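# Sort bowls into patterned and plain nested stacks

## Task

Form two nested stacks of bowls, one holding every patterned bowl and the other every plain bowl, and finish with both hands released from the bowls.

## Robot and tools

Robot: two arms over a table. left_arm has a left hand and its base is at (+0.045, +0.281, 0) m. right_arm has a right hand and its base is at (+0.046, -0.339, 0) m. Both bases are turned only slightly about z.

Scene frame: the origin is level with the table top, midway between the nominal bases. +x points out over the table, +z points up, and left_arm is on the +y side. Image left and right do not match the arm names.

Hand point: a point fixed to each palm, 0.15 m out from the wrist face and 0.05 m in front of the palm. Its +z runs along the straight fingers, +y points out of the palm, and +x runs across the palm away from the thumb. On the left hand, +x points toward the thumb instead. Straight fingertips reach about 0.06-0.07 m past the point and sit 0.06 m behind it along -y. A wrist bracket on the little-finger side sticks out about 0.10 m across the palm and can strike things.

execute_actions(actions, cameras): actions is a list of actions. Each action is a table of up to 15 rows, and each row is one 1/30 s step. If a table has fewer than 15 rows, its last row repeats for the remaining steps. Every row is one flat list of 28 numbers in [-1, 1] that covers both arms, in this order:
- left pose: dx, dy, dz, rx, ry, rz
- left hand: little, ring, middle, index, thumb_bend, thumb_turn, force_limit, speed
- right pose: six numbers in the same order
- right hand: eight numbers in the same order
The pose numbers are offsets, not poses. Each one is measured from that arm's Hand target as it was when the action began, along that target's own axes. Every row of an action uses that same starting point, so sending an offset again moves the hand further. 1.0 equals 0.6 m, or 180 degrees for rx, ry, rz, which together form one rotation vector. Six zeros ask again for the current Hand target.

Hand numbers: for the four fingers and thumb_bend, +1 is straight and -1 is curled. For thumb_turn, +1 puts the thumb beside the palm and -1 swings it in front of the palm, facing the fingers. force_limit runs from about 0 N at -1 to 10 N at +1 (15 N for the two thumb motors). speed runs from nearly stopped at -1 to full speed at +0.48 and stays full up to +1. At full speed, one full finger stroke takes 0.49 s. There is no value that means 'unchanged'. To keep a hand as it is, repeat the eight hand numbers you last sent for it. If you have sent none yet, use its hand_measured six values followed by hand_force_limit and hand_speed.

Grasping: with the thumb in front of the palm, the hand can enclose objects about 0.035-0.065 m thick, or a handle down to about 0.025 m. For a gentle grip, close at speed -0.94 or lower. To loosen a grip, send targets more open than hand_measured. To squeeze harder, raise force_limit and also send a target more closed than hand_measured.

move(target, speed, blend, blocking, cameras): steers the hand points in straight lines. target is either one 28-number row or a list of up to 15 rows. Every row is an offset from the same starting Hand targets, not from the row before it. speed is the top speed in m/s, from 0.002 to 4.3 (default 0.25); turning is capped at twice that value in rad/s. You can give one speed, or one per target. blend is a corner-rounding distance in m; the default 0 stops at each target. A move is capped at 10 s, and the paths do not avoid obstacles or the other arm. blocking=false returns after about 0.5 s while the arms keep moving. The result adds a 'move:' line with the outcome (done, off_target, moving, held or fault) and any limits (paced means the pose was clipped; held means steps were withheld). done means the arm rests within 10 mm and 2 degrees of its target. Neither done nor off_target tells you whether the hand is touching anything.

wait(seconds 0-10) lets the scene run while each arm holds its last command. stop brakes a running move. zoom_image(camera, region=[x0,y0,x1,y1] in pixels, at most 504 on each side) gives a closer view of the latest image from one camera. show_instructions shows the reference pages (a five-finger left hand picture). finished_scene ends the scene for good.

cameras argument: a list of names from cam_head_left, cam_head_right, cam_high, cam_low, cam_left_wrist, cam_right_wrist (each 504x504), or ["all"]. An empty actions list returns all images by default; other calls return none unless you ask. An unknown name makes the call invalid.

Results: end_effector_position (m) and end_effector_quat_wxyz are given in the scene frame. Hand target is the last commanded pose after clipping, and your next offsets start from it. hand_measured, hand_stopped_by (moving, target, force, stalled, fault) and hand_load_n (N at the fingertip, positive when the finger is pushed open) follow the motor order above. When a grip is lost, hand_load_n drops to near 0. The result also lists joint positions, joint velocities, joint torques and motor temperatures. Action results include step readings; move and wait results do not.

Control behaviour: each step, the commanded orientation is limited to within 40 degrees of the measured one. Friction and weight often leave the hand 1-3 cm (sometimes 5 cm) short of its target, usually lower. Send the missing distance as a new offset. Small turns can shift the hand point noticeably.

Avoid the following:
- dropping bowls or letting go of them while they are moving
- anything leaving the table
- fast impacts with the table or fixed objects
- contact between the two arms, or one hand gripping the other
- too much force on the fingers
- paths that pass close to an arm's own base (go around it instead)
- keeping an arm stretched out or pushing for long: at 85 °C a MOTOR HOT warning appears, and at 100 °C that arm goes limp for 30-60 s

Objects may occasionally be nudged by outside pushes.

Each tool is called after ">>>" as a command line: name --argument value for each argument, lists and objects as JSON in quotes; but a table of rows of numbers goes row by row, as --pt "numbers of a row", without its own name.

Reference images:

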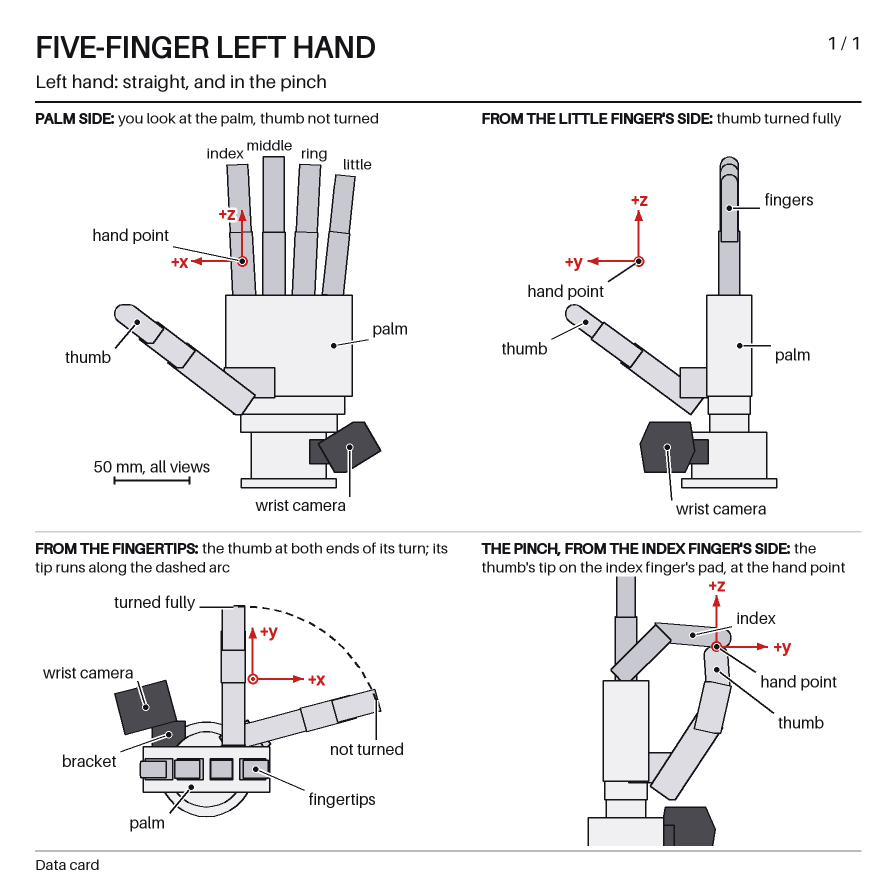

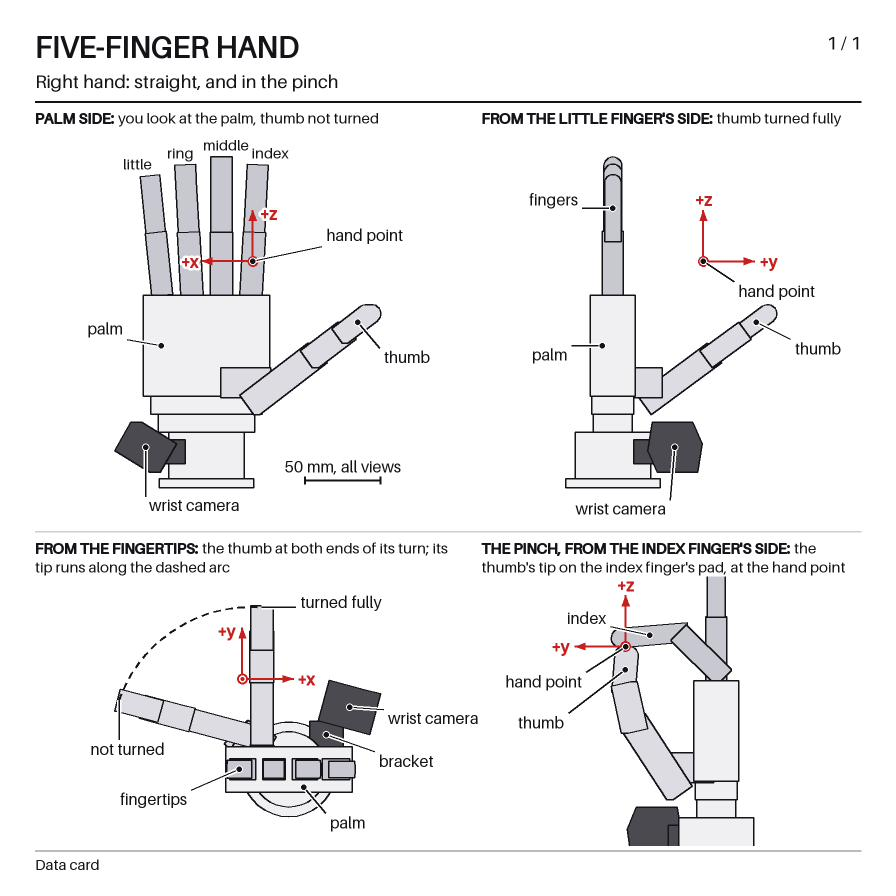

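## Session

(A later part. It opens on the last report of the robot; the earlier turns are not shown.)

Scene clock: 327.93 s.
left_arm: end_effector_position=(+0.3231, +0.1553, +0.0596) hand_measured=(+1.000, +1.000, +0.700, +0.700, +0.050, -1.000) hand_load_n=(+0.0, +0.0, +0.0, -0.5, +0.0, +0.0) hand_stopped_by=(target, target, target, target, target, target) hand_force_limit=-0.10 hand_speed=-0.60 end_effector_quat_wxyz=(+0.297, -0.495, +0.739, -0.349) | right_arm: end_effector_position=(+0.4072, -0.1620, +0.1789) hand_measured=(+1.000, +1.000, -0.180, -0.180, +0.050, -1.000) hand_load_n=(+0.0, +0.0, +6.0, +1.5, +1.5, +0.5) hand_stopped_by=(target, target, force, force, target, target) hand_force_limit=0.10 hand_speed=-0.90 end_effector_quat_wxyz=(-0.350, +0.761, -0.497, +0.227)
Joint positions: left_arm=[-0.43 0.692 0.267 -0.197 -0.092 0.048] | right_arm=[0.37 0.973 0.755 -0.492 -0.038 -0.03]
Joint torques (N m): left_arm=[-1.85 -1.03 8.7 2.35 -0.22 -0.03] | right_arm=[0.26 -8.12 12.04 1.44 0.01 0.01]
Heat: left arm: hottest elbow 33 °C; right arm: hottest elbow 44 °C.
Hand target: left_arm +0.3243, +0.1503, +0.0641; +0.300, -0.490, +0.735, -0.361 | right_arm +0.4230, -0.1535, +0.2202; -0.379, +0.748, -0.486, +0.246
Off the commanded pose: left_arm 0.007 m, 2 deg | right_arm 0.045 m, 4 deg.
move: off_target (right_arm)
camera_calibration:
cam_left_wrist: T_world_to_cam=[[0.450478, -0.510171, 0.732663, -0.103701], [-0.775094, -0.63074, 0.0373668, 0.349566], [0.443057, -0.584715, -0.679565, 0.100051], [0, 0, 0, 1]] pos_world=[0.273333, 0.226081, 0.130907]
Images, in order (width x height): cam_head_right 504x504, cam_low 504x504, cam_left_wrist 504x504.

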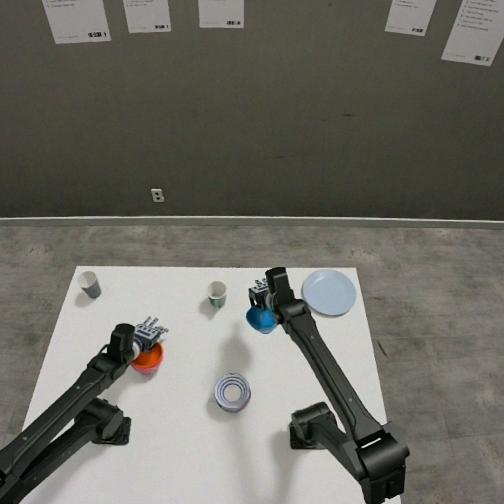

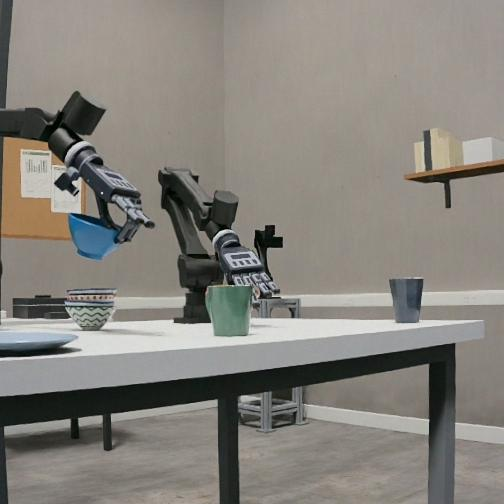

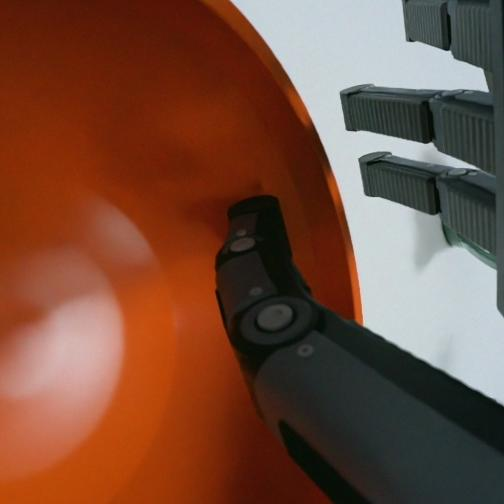

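>>> move --target '[-0.0029,-0.0274,-0.0187,0,0,0,1,1,0.7,0.7,0.05,-1,-0.1,-0.6,0,0,0,0,0,0,1,1,-0.7,-0.7,0.05,-1,0.1,-0.9]' --speed 0.05 --cameras '["cam_head_right","cam_low","cam_left_wrist"]'

>>> zoom_image --camera "cam_head_right" --region '[125, 335, 170, 380]'

>>> zoom_image --camera "cam_low" --region '[202, 280, 262, 340]'

Scene clock: 329.57 s.
left_arm: end_effector_position=(+0.3150, +0.1587, +0.0606) hand_measured=(+1.000, +1.000, +0.700, +0.700, +0.050, -1.000) hand_load_n=(+0.0, +0.0, +0.0, +0.0, +0.0, +0.0) hand_stopped_by=(target, target, target, target, target, target) hand_force_limit=-0.10 hand_speed=-0.60 end_effector_quat_wxyz=(+0.293, -0.496, +0.742, -0.343) | right_arm: end_effector_position=(+0.4072, -0.1620, +0.1789) hand_measured=(+1.000, +1.000, -0.180, -0.180, +0.050, -1.000) hand_load_n=(+0.0, +0.0, +6.5, +1.5, +1.5, +0.5) hand_stopped_by=(target, target, force, force, target, target) hand_force_limit=0.10 hand_speed=-0.90 end_effector_quat_wxyz=(-0.350, +0.761, -0.497, +0.227)
Joint positions: left_arm=[-0.43 0.652 0.267 -0.253 -0.092 0.048] | right_arm=[0.37 0.973 0.755 -0.492 -0.038 -0.03]
Joint torques (N m): left_arm=[-1.79 -0.97 12.77 1.24 -0.21 -0.03] | right_arm=[0.21 -8.06 12.04 1.46 0 0.02]
Heat: left arm: hottest elbow 33 °C; right arm: hottest elbow 44 °C.
Hand target: left_arm +0.3242, +0.1504, +0.0841; +0.300, -0.490, +0.735, -0.361 | right_arm +0.4230, -0.1535, +0.2202; -0.379, +0.748, -0.486, +0.246
Off the commanded pose: left_arm 0.027 m, 2 deg | right_arm 0.045 m, 4 deg.
move: off_target (left_arm, right_arm)
camera_calibration:
cam_left_wrist: T_world_to_cam=[[0.460965, -0.514466, 0.723074, -0.101161], [-0.774498, -0.630988, 0.0448011, 0.344718], [0.433202, -0.580671, -0.689317, 0.109378], [0, 0, 0, 1]] pos_world=[0.266232, 0.228982, 0.133099]
Images, in order (width x height): cam_head_right 504x504, cam_low 504x504, cam_left_wrist 504x504.

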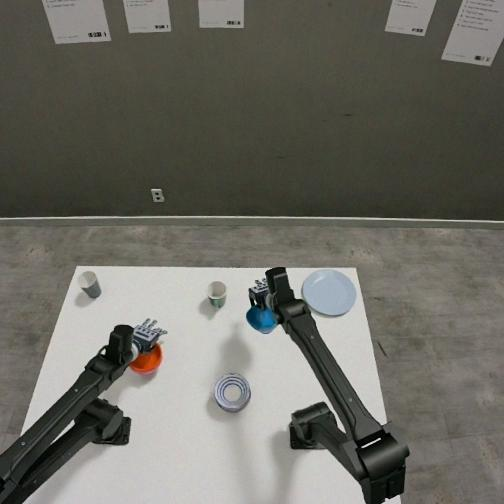

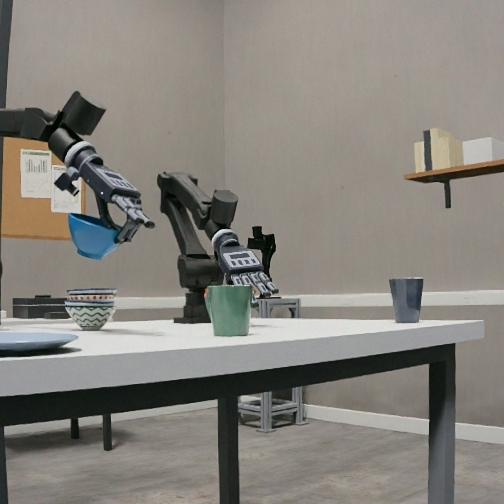

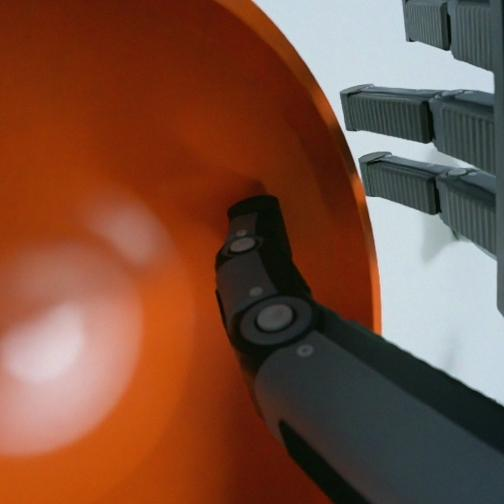

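Scaled by 11.200 from the camera's 504x504 image, which has a finer 720x720 frame.

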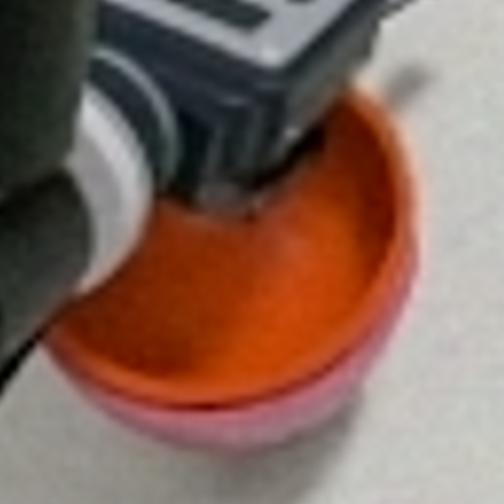

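Scaled by 8.400 from the camera's 504x504 image, which has a finer 720x720 frame.

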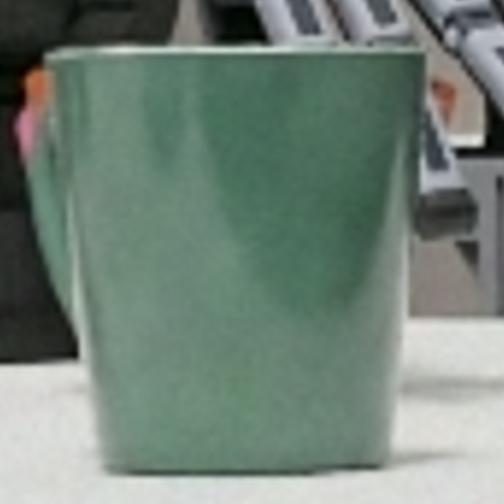

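>>> move --target '[-0.0059,-0.0493,-0.0457,0.046,0,0,1,1,0.7,0.7,0.05,-1,-0.1,-0.6,0,0,0,0,0,0,1,1,-0.7,-0.7,0.05,-1,0.1,-0.9]' --speed 0.06 --cameras '["cam_head_right","cam_head_left","cam_low","cam_left_wrist"]'

>>> zoom_image --camera "cam_head_right" --region '[125, 335, 170, 380]'

>>> zoom_image --camera "cam_low" --region '[202, 280, 262, 340]'

Scene clock: 332.47 s.
left_arm: end_effector_position=(+0.3162, +0.1572, +0.1070) hand_measured=(+1.000, +1.000, +0.700, +0.700, +0.050, -1.000) hand_load_n=(+0.0, -0.5, +0.0, +0.0, +0.0, +0.0) hand_stopped_by=(target, target, target, target, target, target) hand_force_limit=-0.10 hand_speed=-0.60 end_effector_quat_wxyz=(+0.329, -0.478, +0.709, -0.402) | right_arm: end_effector_position=(+0.4072, -0.1620, +0.1789) hand_measured=(+1.000, +1.000, -0.180, -0.180, +0.050, -1.000) hand_load_n=(+0.0, +0.0, +6.5, +1.5, +1.5, +0.5) hand_stopped_by=(target, target, force, force, target, target) hand_force_limit=0.10 hand_speed=-0.90 end_effector_quat_wxyz=(-0.350, +0.761, -0.497, +0.227)
Joint positions: left_arm=[-0.43 0.458 0.267 -0.29 -0.088 0.048] | right_arm=[0.37 0.973 0.755 -0.492 -0.038 -0.03]
Joint torques (N m): left_arm=[-1.9 0.32 12.21 1.43 -0.05 0.11] | right_arm=[0.21 -8.12 12.04 1.48 0.01 0.02]
Heat: left arm: hottest elbow 33 °C; right arm: hottest elbow 45 °C.
Hand target: left_arm +0.3186, +0.1525, +0.1241; +0.334, -0.467, +0.707, -0.413 | right_arm +0.4230, -0.1535, +0.2202; -0.379, +0.748, -0.486, +0.246
Off the commanded pose: left_arm 0.018 m, 2 deg | right_arm 0.045 m, 4 deg.
move: off_target (left_arm, right_arm)
camera_calibration:
cam_left_wrist: T_world_to_cam=[[0.348007, -0.468383, 0.812101, -0.117079], [-0.778135, -0.627453, -0.0284355, 0.351117], [0.522874, -0.622028, -0.582823, 0.106753], [0, 0, 0, 1]] pos_world=[0.258142, 0.231875, 0.167282]
Images, in order (width x height): cam_head_left 504x504, cam_head_right 504x504, cam_low 504x504, cam_left_wrist 504x504.

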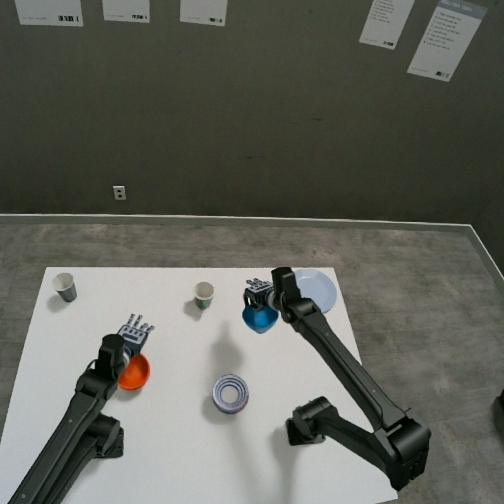

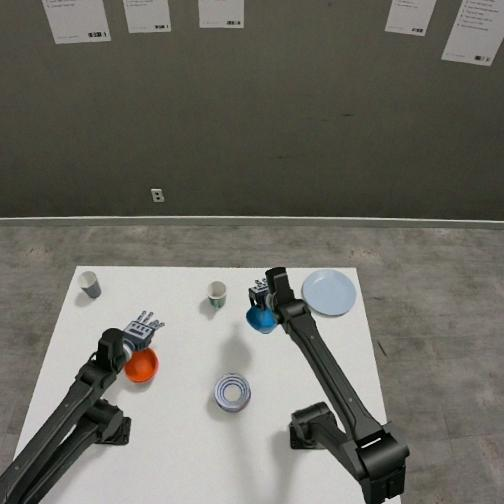

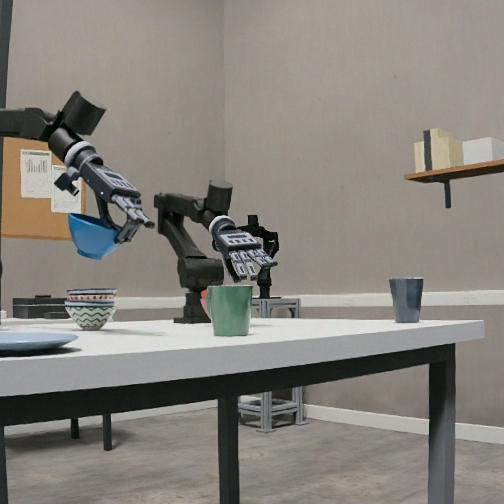

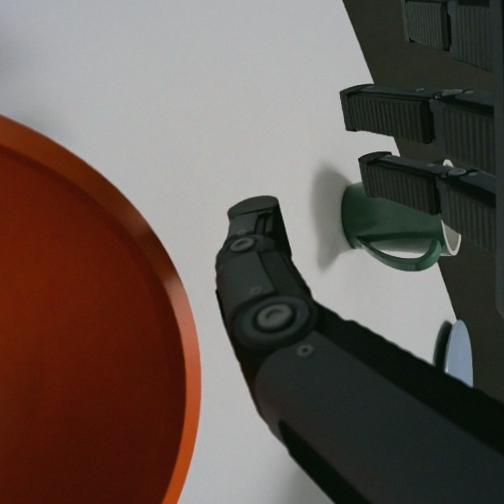

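Scaled by 11.200 from the camera's 504x504 image, which has a finer 720x720 frame.

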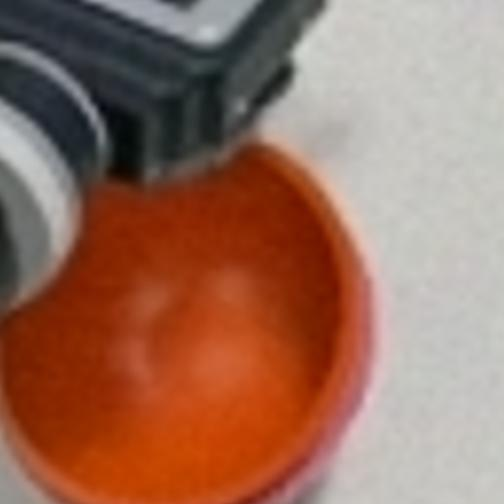

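Scaled by 8.400 from the camera's 504x504 image, which has a finer 720x720 frame.

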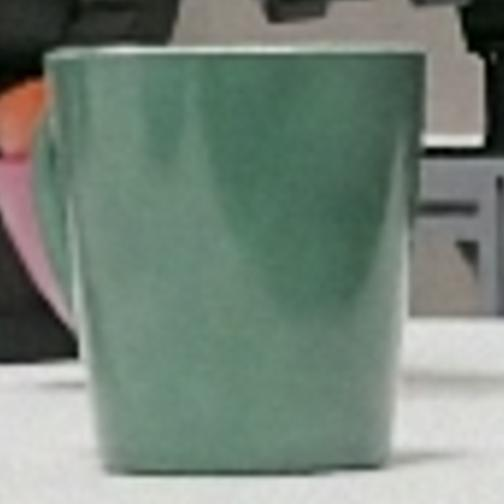

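>>> zoom_image --camera "cam_low" --region '[180, 270, 240, 330]'

>>> zoom_image --camera "cam_head_right" --region '[110, 330, 170, 390]'

>>> zoom_image --camera "cam_head_left" --region '[100, 335, 160, 395]'

Scaled by 8.400 from the camera's 504x504 image, which has a finer 720x720 frame.

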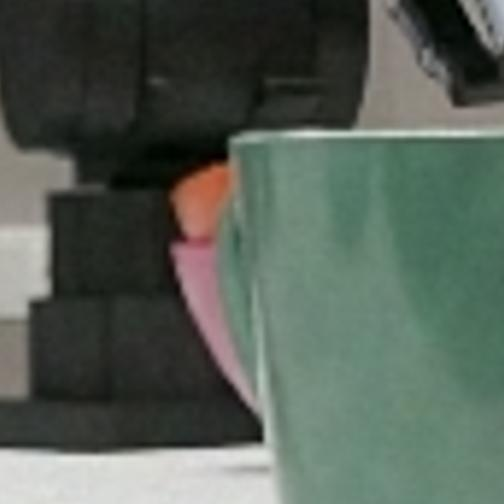

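Scaled by 8.400 from the camera's 504x504 image, which has a finer 720x720 frame.

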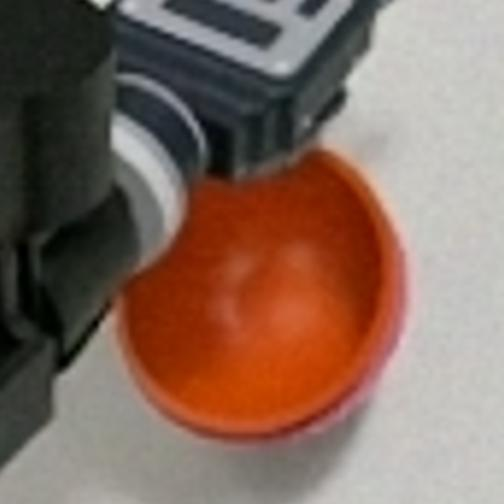

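Scaled by 8.400 from the camera's 504x504 image, which has a finer 720x720 frame.

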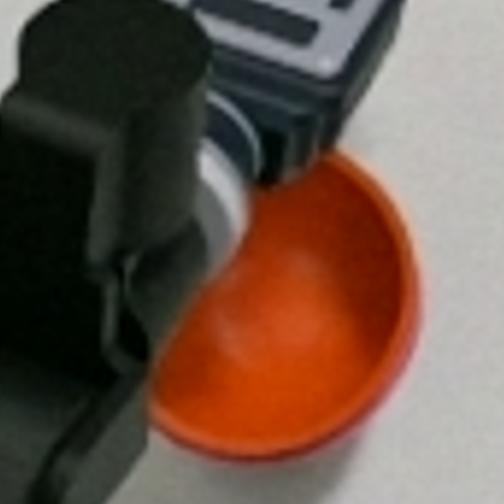

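>>> zoom_image --camera "cam_low" --region '[40, 190, 160, 310]'

>>> zoom_image --camera "cam_head_right" --region '[220, 270, 300, 350]'

Scaled by 4.200 from the camera's 504x504 image, which has a finer 720x720 frame.

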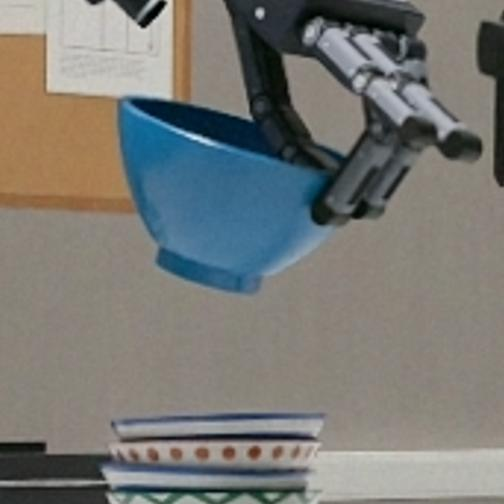

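Scaled by 6.300 from the camera's 504x504 image, which has a finer 720x720 frame.

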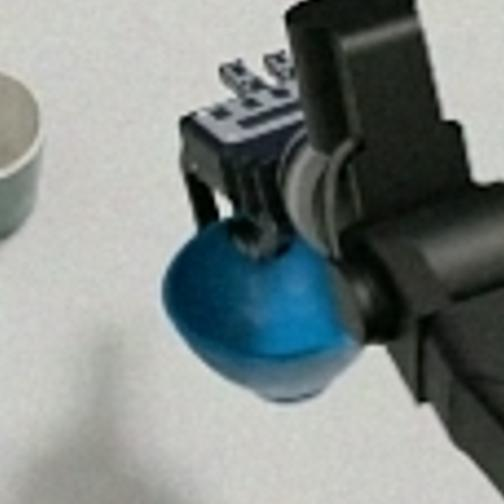

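>>> move --pt "-0.2625 -0.0140 -0.0568 -0.0144 -0.1493 -0.0726 1 1 0.7 0.7 0.05 -1 -0.1 -0.6 -0.2097 -0.0311 0.0572 0.0276 -0.0693 -0.0463 1 1 -0.7 -0.7 0.05 -1 0.1 -0.9" --pt "-0.4613 0.0749 -0.2002 -0.0288 -0.2987 -0.1453 1 1 0.7 0.7 0.05 -1 -0.1 -0.6 -0.4705 -0.0258 0.0925 0.0489 -0.1418 -0.0878 1 1 -0.7 -0.7 0.05 -1 0.1 -0.9" --pt "-0.5515 0.1968 -0.4329 -0.0443 -0.4589 -0.2232 1 1 0.7 0.7 0.05 -1 -0.1 -0.6 -0.7130 0.0286 0.0327 0.0597 -0.2106 -0.1247 1 1 -0.7 -0.7 0.05 -1 0.1 -0.9" --speed 0.2 --blend 0.04 --cameras '["all"]'

Scene clock: 345.97 s.
left_arm: end_effector_position=(+0.1594, +0.5399, +0.1246) hand_measured=(+1.000, +1.000, +0.700, +0.700, +0.050, -1.000) hand_load_n=(+0.0, +0.0, +0.0, +0.0, +0.0, +0.0) hand_stopped_by=(target, target, target, target, target, target) hand_force_limit=-0.10 hand_speed=-0.60 end_effector_quat_wxyz=(-0.501, +0.849, -0.161, +0.044) | right_arm: end_effector_position=(+0.2501, +0.2105, +0.1620) hand_measured=(+1.000, +1.000, -0.180, -0.180, +0.050, -1.000) hand_load_n=(+0.0, +0.0, +6.5, +1.5, +1.5, +0.5) hand_stopped_by=(target, target, force, force, target, target) hand_force_limit=0.10 hand_speed=-0.90 end_effector_quat_wxyz=(-0.496, +0.846, -0.165, +0.102)
Joint positions: left_arm=[1.151 0.395 0.325 -0.45 -0.092 0.048] | right_arm=[1.165 1.436 0.977 -0.05 -0.013 -0.017]
Joint torques (N m): left_arm=[0.44 2.78 15.34 2.65 -0.04 0.11] | right_arm=[0.67 -12.4 11.55 2.91 0 0.11]
Heat: left arm: hottest elbow 34 °C; right arm: hottest elbow 45 °C.
Hand target: left_arm +0.1626, +0.5590, +0.1604; -0.529, +0.833, -0.153, +0.045 | right_arm +0.2543, +0.2396, +0.1942; -0.527, +0.828, -0.161, +0.103
Off the commanded pose: left_arm 0.041 m, 4 deg | right_arm 0.044 m, 4 deg.
move: off_target (left_arm, right_arm)
camera_calibration:
cam_left_wrist: T_world_to_cam=[[0.476525, 0.383144, 0.791281, -0.375108], [0.637805, -0.770116, -0.0112032, 0.318922], [0.605086, 0.510021, -0.611351, -0.183735], [0, 0, 0, 1]] pos_world=[0.086514, 0.483036, 0.188062]
cam_right_wrist: T_world_to_cam=[[0.0250855, -0.57052, -0.820901, 0.243838], [-0.977123, -0.187469, 0.10043, 0.264572], [-0.211191, 0.799602, -0.562171, 0.0892706], [0, 0, 0, 1]] pos_world=[0.271256, 0.117332, 0.223781]

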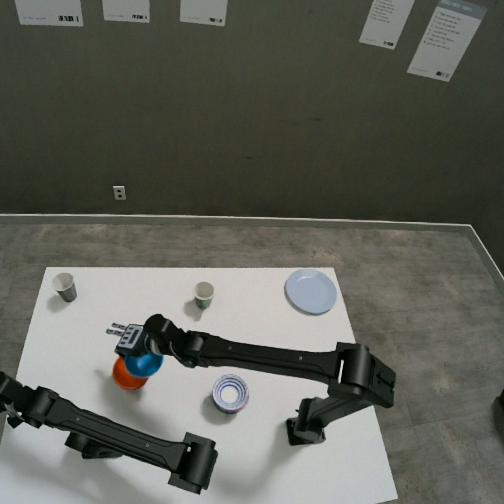

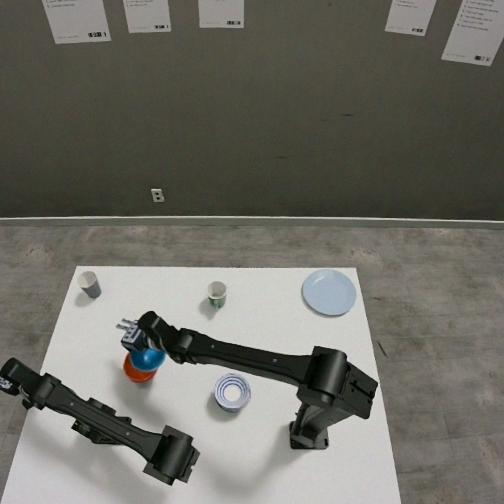

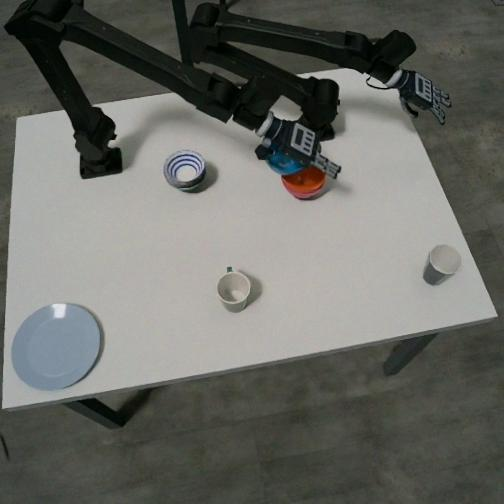

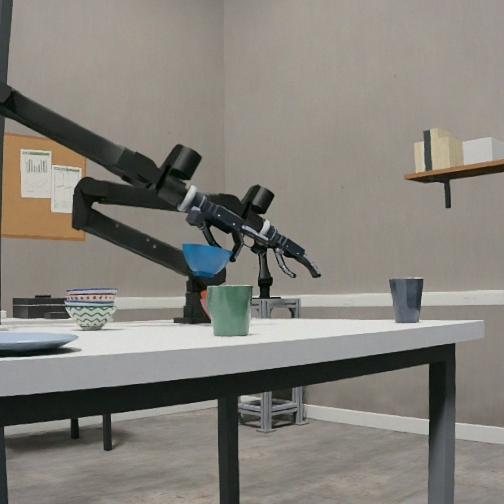

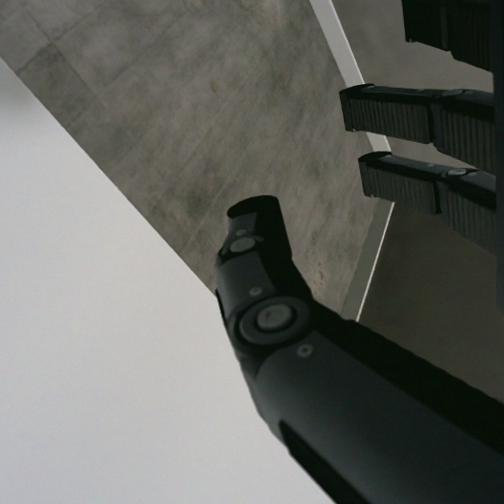

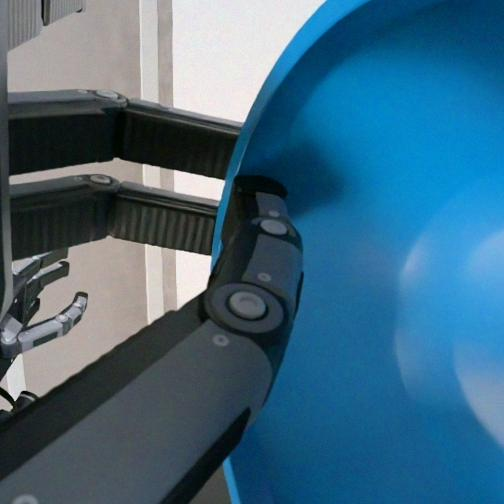

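>>> zoom_image --camera "cam_low" --region '[160, 220, 260, 320]'

>>> zoom_image --camera "cam_head_right" --region '[105, 325, 185, 405]'

>>> zoom_image --camera "cam_head_left" --region '[95, 325, 175, 405]'

>>> zoom_image --camera "cam_high" --region '[250, 130, 340, 220]'

Scaled by 5.040 from the camera's 504x504 image, which has a finer 720x720 frame.

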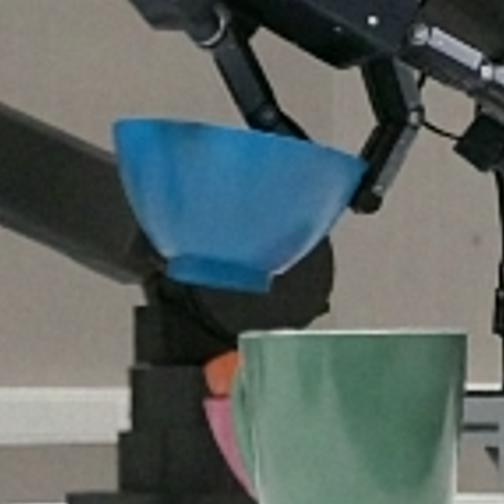

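Scaled by 6.300 from the camera's 504x504 image, which has a finer 720x720 frame.

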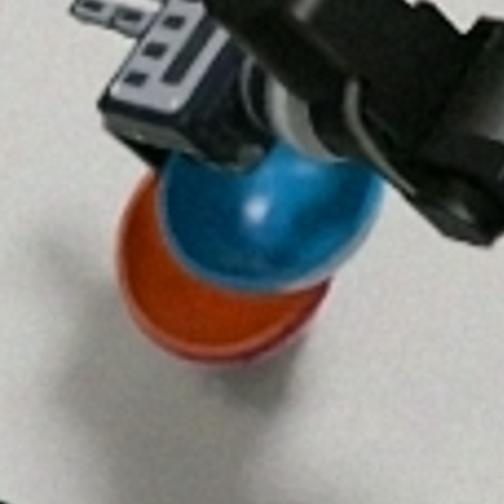

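Scaled by 6.300 from the camera's 504x504 image, which has a finer 720x720 frame.

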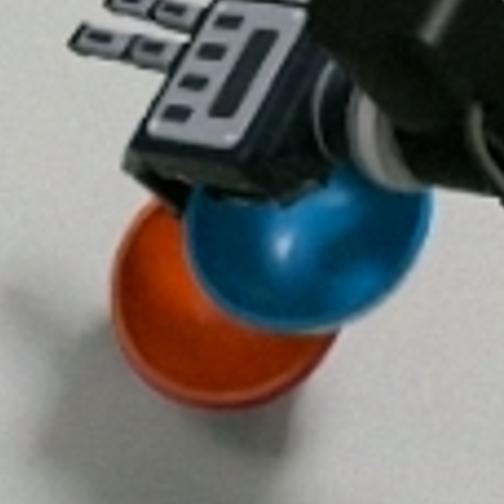

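Scaled by 5.600 from the camera's 504x504 image, which has a finer 720x720 frame.

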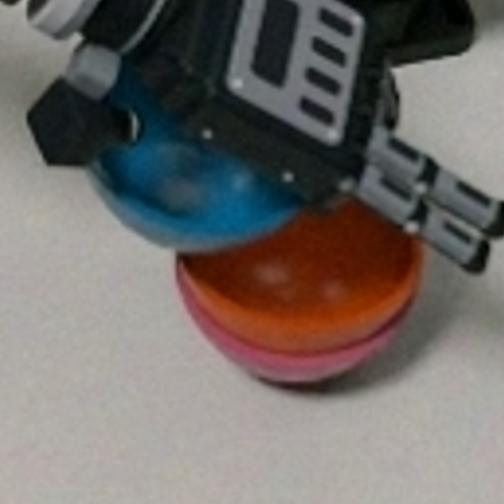

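>>> move --target '[0,0,0,0,0,0,1,1,0.7,0.7,0.05,-1,-0.1,-0.6,-0.0372,-0.0384,0.0712,0.089,-0.0096,-0.0045,1,1,-0.7,-0.7,0.05,-1,0.1,-0.9]' --speed 0.08 --cameras '["cam_head_right","cam_head_left","cam_low","cam_high"]'

>>> zoom_image --camera "cam_low" --region '[160, 220, 260, 320]'

>>> zoom_image --camera "cam_head_right" --region '[105, 325, 185, 405]'

>>> zoom_image --camera "cam_head_left" --region '[95, 325, 175, 405]'

>>> zoom_image --camera "cam_high" --region '[250, 130, 340, 220]'

Scene clock: 352.77 s.
left_arm: end_effector_position=(+0.1594, +0.5400, +0.1246) hand_measured=(+1.000, +1.000, +0.700, +0.700, +0.050, -1.000) hand_load_n=(+0.0, +0.0, +0.0, +0.0, +0.0, +0.0) hand_stopped_by=(target, target, target, target, target, target) hand_force_limit=-0.10 hand_speed=-0.60 end_effector_quat_wxyz=(-0.501, +0.849, -0.161, +0.044) | right_arm: end_effector_position=(+0.2589, +0.2840, +0.1933) hand_measured=(+1.000, +1.000, -0.180, -0.180, +0.050, -1.000) hand_load_n=(+0.0, +0.0, +6.0, +1.0, +1.0, +0.5) hand_stopped_by=(target, target, force, force, target, target) hand_force_limit=0.10 hand_speed=-0.90 end_effector_quat_wxyz=(-0.630, +0.755, -0.134, +0.121)
Joint positions: left_arm=[1.151 0.395 0.325 -0.45 -0.091 0.048] | right_arm=[1.198 1.558 0.978 0.403 -0.013 -0.017]
Joint torques (N m): left_arm=[0.44 2.73 15.35 2.65 -0.08 0.12] | right_arm=[0.85 -14.1 7.5 2.95 0.1 0.11]
Heat: left arm: hottest elbow 36 °C; right arm: hottest elbow 43 °C.
Hand target: left_arm +0.1627, +0.5590, +0.1604; -0.529, +0.833, -0.153, +0.045 | right_arm +0.2517, +0.2929, +0.1972; -0.639, +0.749, -0.131, +0.115
Off the commanded pose: left_arm 0.041 m, 4 deg | right_arm 0.012 m, 1 deg.
move: off_target (left_arm, right_arm)
Images, in order (width x height): cam_head_left 504x504, cam_head_right 504x504, cam_high 504x504, cam_low 504x504.

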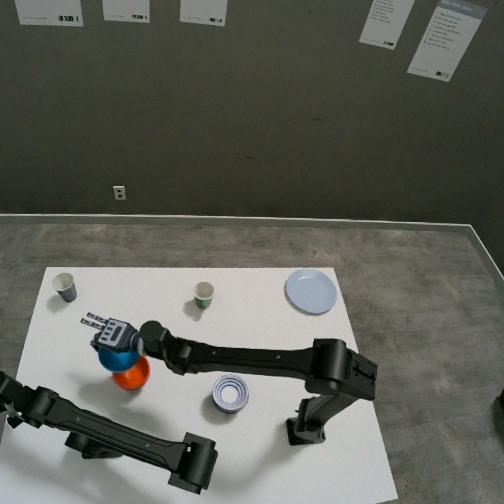

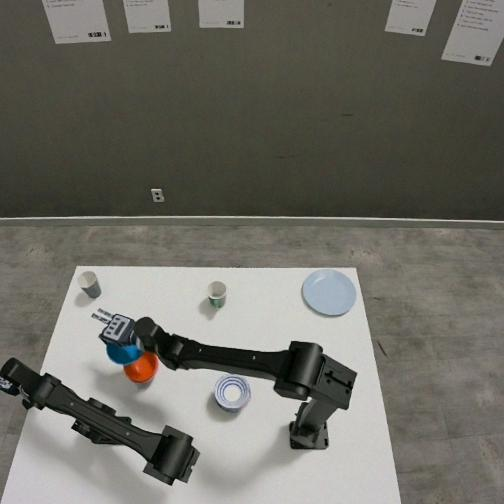

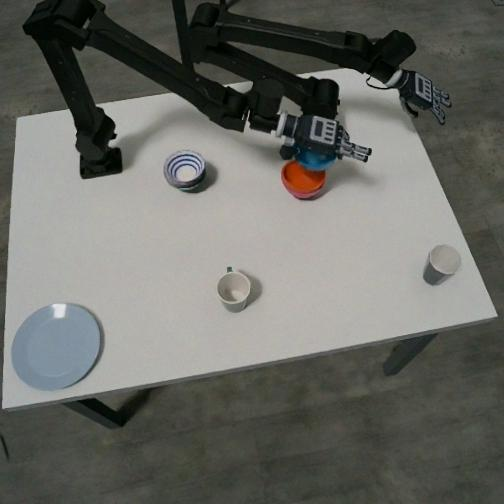

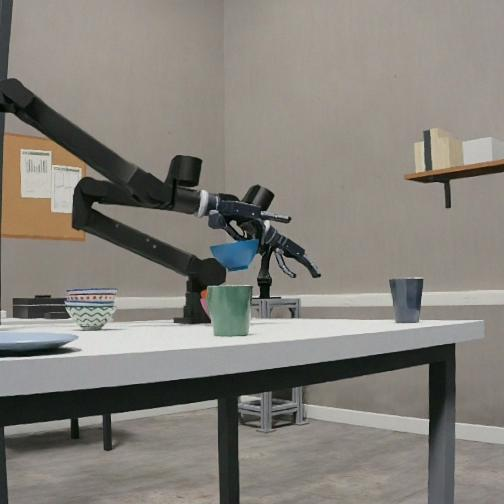

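Scaled by 5.040 from the camera's 504x504 image, which has a finer 720x720 frame.

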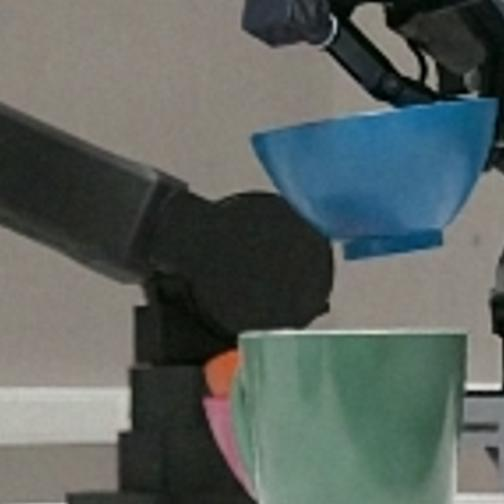

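Scaled by 6.300 from the camera's 504x504 image, which has a finer 720x720 frame.

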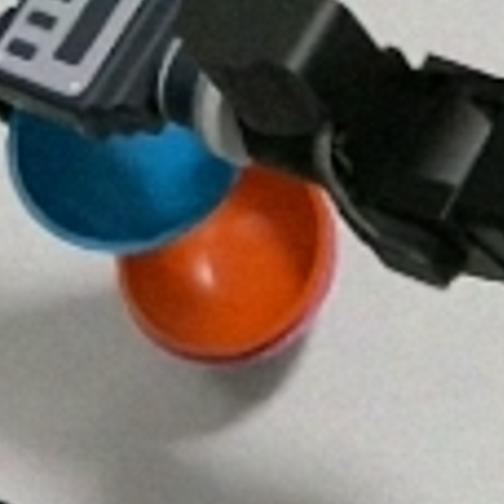

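Scaled by 6.300 from the camera's 504x504 image, which has a finer 720x720 frame.

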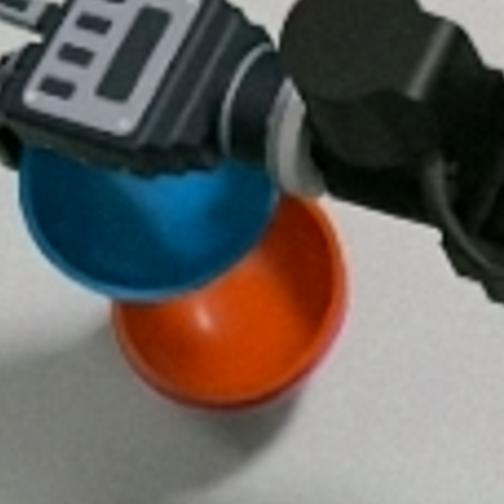

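Scaled by 5.600 from the camera's 504x504 image, which has a finer 720x720 frame.

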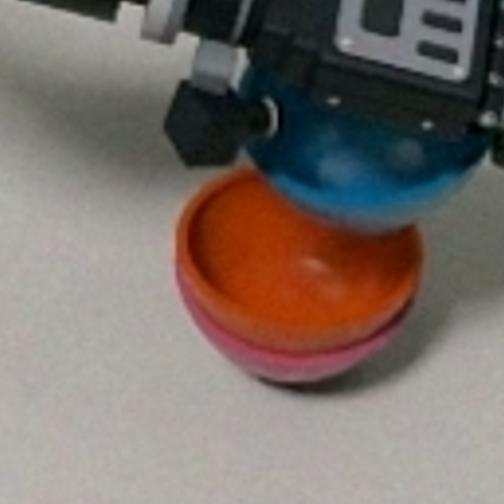

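>>> move --target '[0,0,0,0,0,0,1,1,0.7,0.7,0.05,-1,-0.1,-0.6,-0.006,0.0927,-0.0325,-0.0239,0,0,1,1,-0.7,-0.7,0.05,-1,0.1,-0.9]' --speed 0.08 --cameras '["cam_head_right","cam_head_left","cam_low","cam_high"]'

>>> zoom_image --camera "cam_low" --region '[160, 220, 260, 320]'

>>> zoom_image --camera "cam_head_right" --region '[105, 325, 185, 405]'

>>> zoom_image --camera "cam_head_left" --region '[95, 325, 175, 405]'

>>> zoom_image --camera "cam_high" --region '[250, 130, 340, 220]'

Scene clock: 356.20 s.
left_arm: end_effector_position=(+0.1594, +0.5400, +0.1246) hand_measured=(+1.000, +1.000, +0.700, +0.700, +0.050, -1.000) hand_load_n=(+0.0, +0.0, +0.0, +0.0, +0.0, +0.0) hand_stopped_by=(target, target, target, target, target, target) hand_force_limit=-0.10 hand_speed=-0.60 end_effector_quat_wxyz=(-0.501, +0.849, -0.161, +0.044) | right_arm: end_effector_position=(+0.2475, +0.2627, +0.1469) hand_measured=(+1.000, +1.000, -0.180, -0.180, +0.050, -1.000) hand_load_n=(+0.0, +0.0, +6.0, +1.0, +1.0, +0.5) hand_stopped_by=(target, target, force, force, target, target) hand_force_limit=0.10 hand_speed=-0.90 end_effector_quat_wxyz=(-0.605, +0.775, -0.137, +0.117)
Joint positions: left_arm=[1.151 0.395 0.325 -0.45 -0.091 0.048] | right_arm=[1.204 1.571 0.895 0.433 -0.006 -0.017]
Joint torques (N m): left_arm=[0.26 2.67 15.36 2.66 -0.06 0.11] | right_arm=[0.85 -13.68 6.39 3.03 0.11 0.11]
Heat: left arm: hottest elbow 36 °C; right arm: hottest elbow 43 °C.
Hand target: left_arm +0.1627, +0.5590, +0.1604; -0.529, +0.833, -0.153, +0.045 | right_arm +0.2388, +0.2679, +0.1452; -0.611, +0.772, -0.136, +0.110
Off the commanded pose: left_arm 0.041 m, 4 deg | right_arm 0.010 m, 1 deg.
move: off_target (left_arm)
Images, in order (width x height): cam_head_left 504x504, cam_head_right 504x504, cam_high 504x504, cam_low 504x504.

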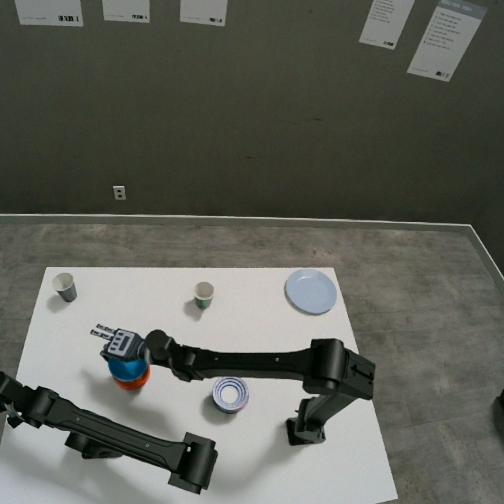

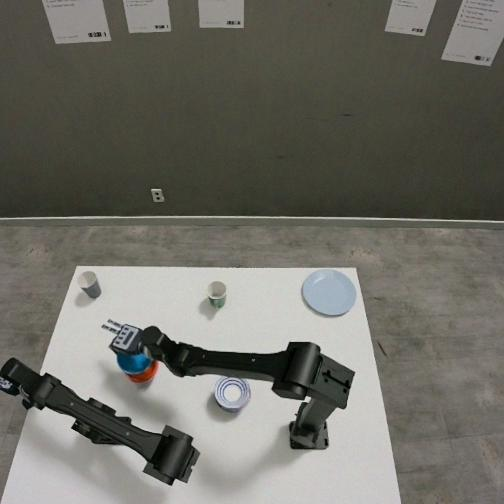

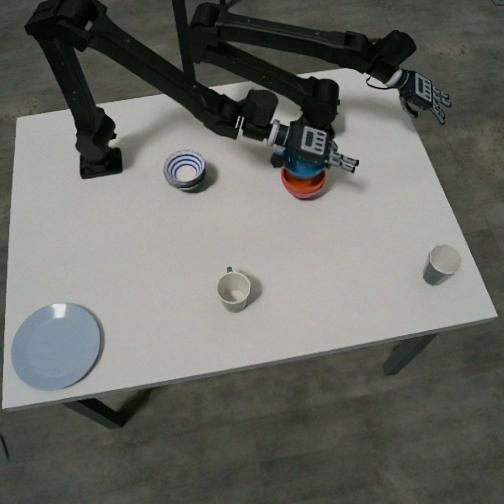

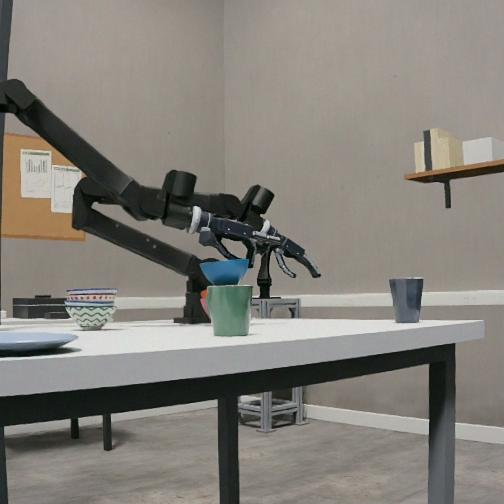

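Scaled by 5.040 from the camera's 504x504 image, which has a finer 720x720 frame.

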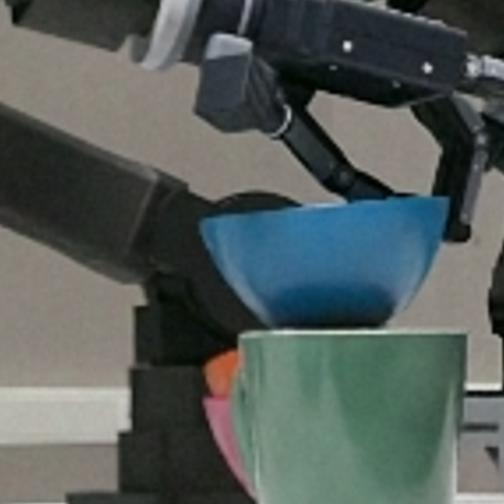

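Scaled by 6.300 from the camera's 504x504 image, which has a finer 720x720 frame.

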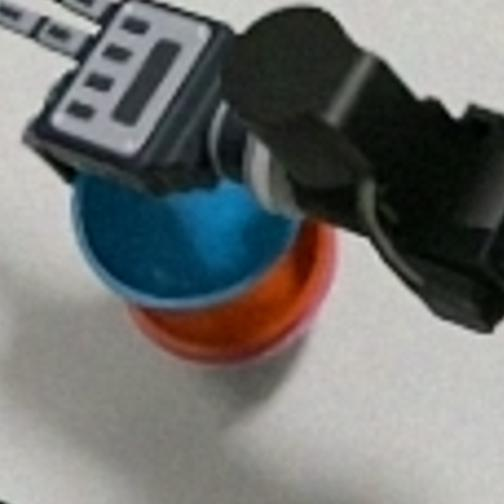

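Scaled by 6.300 from the camera's 504x504 image, which has a finer 720x720 frame.

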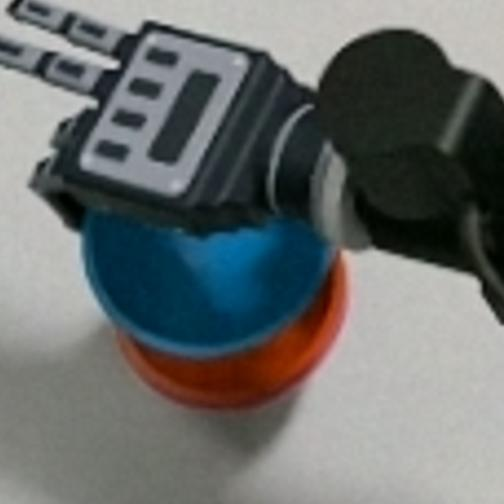

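Scaled by 5.600 from the camera's 504x504 image, which has a finer 720x720 frame.

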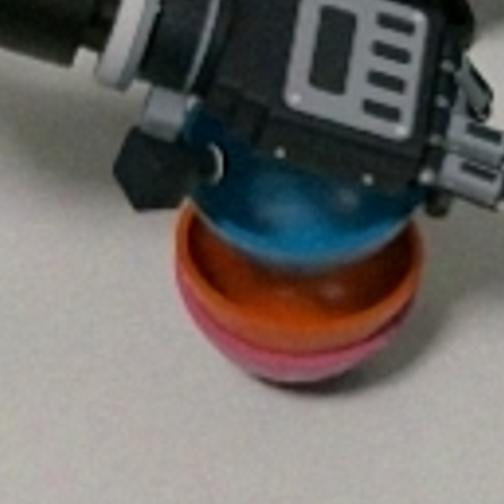

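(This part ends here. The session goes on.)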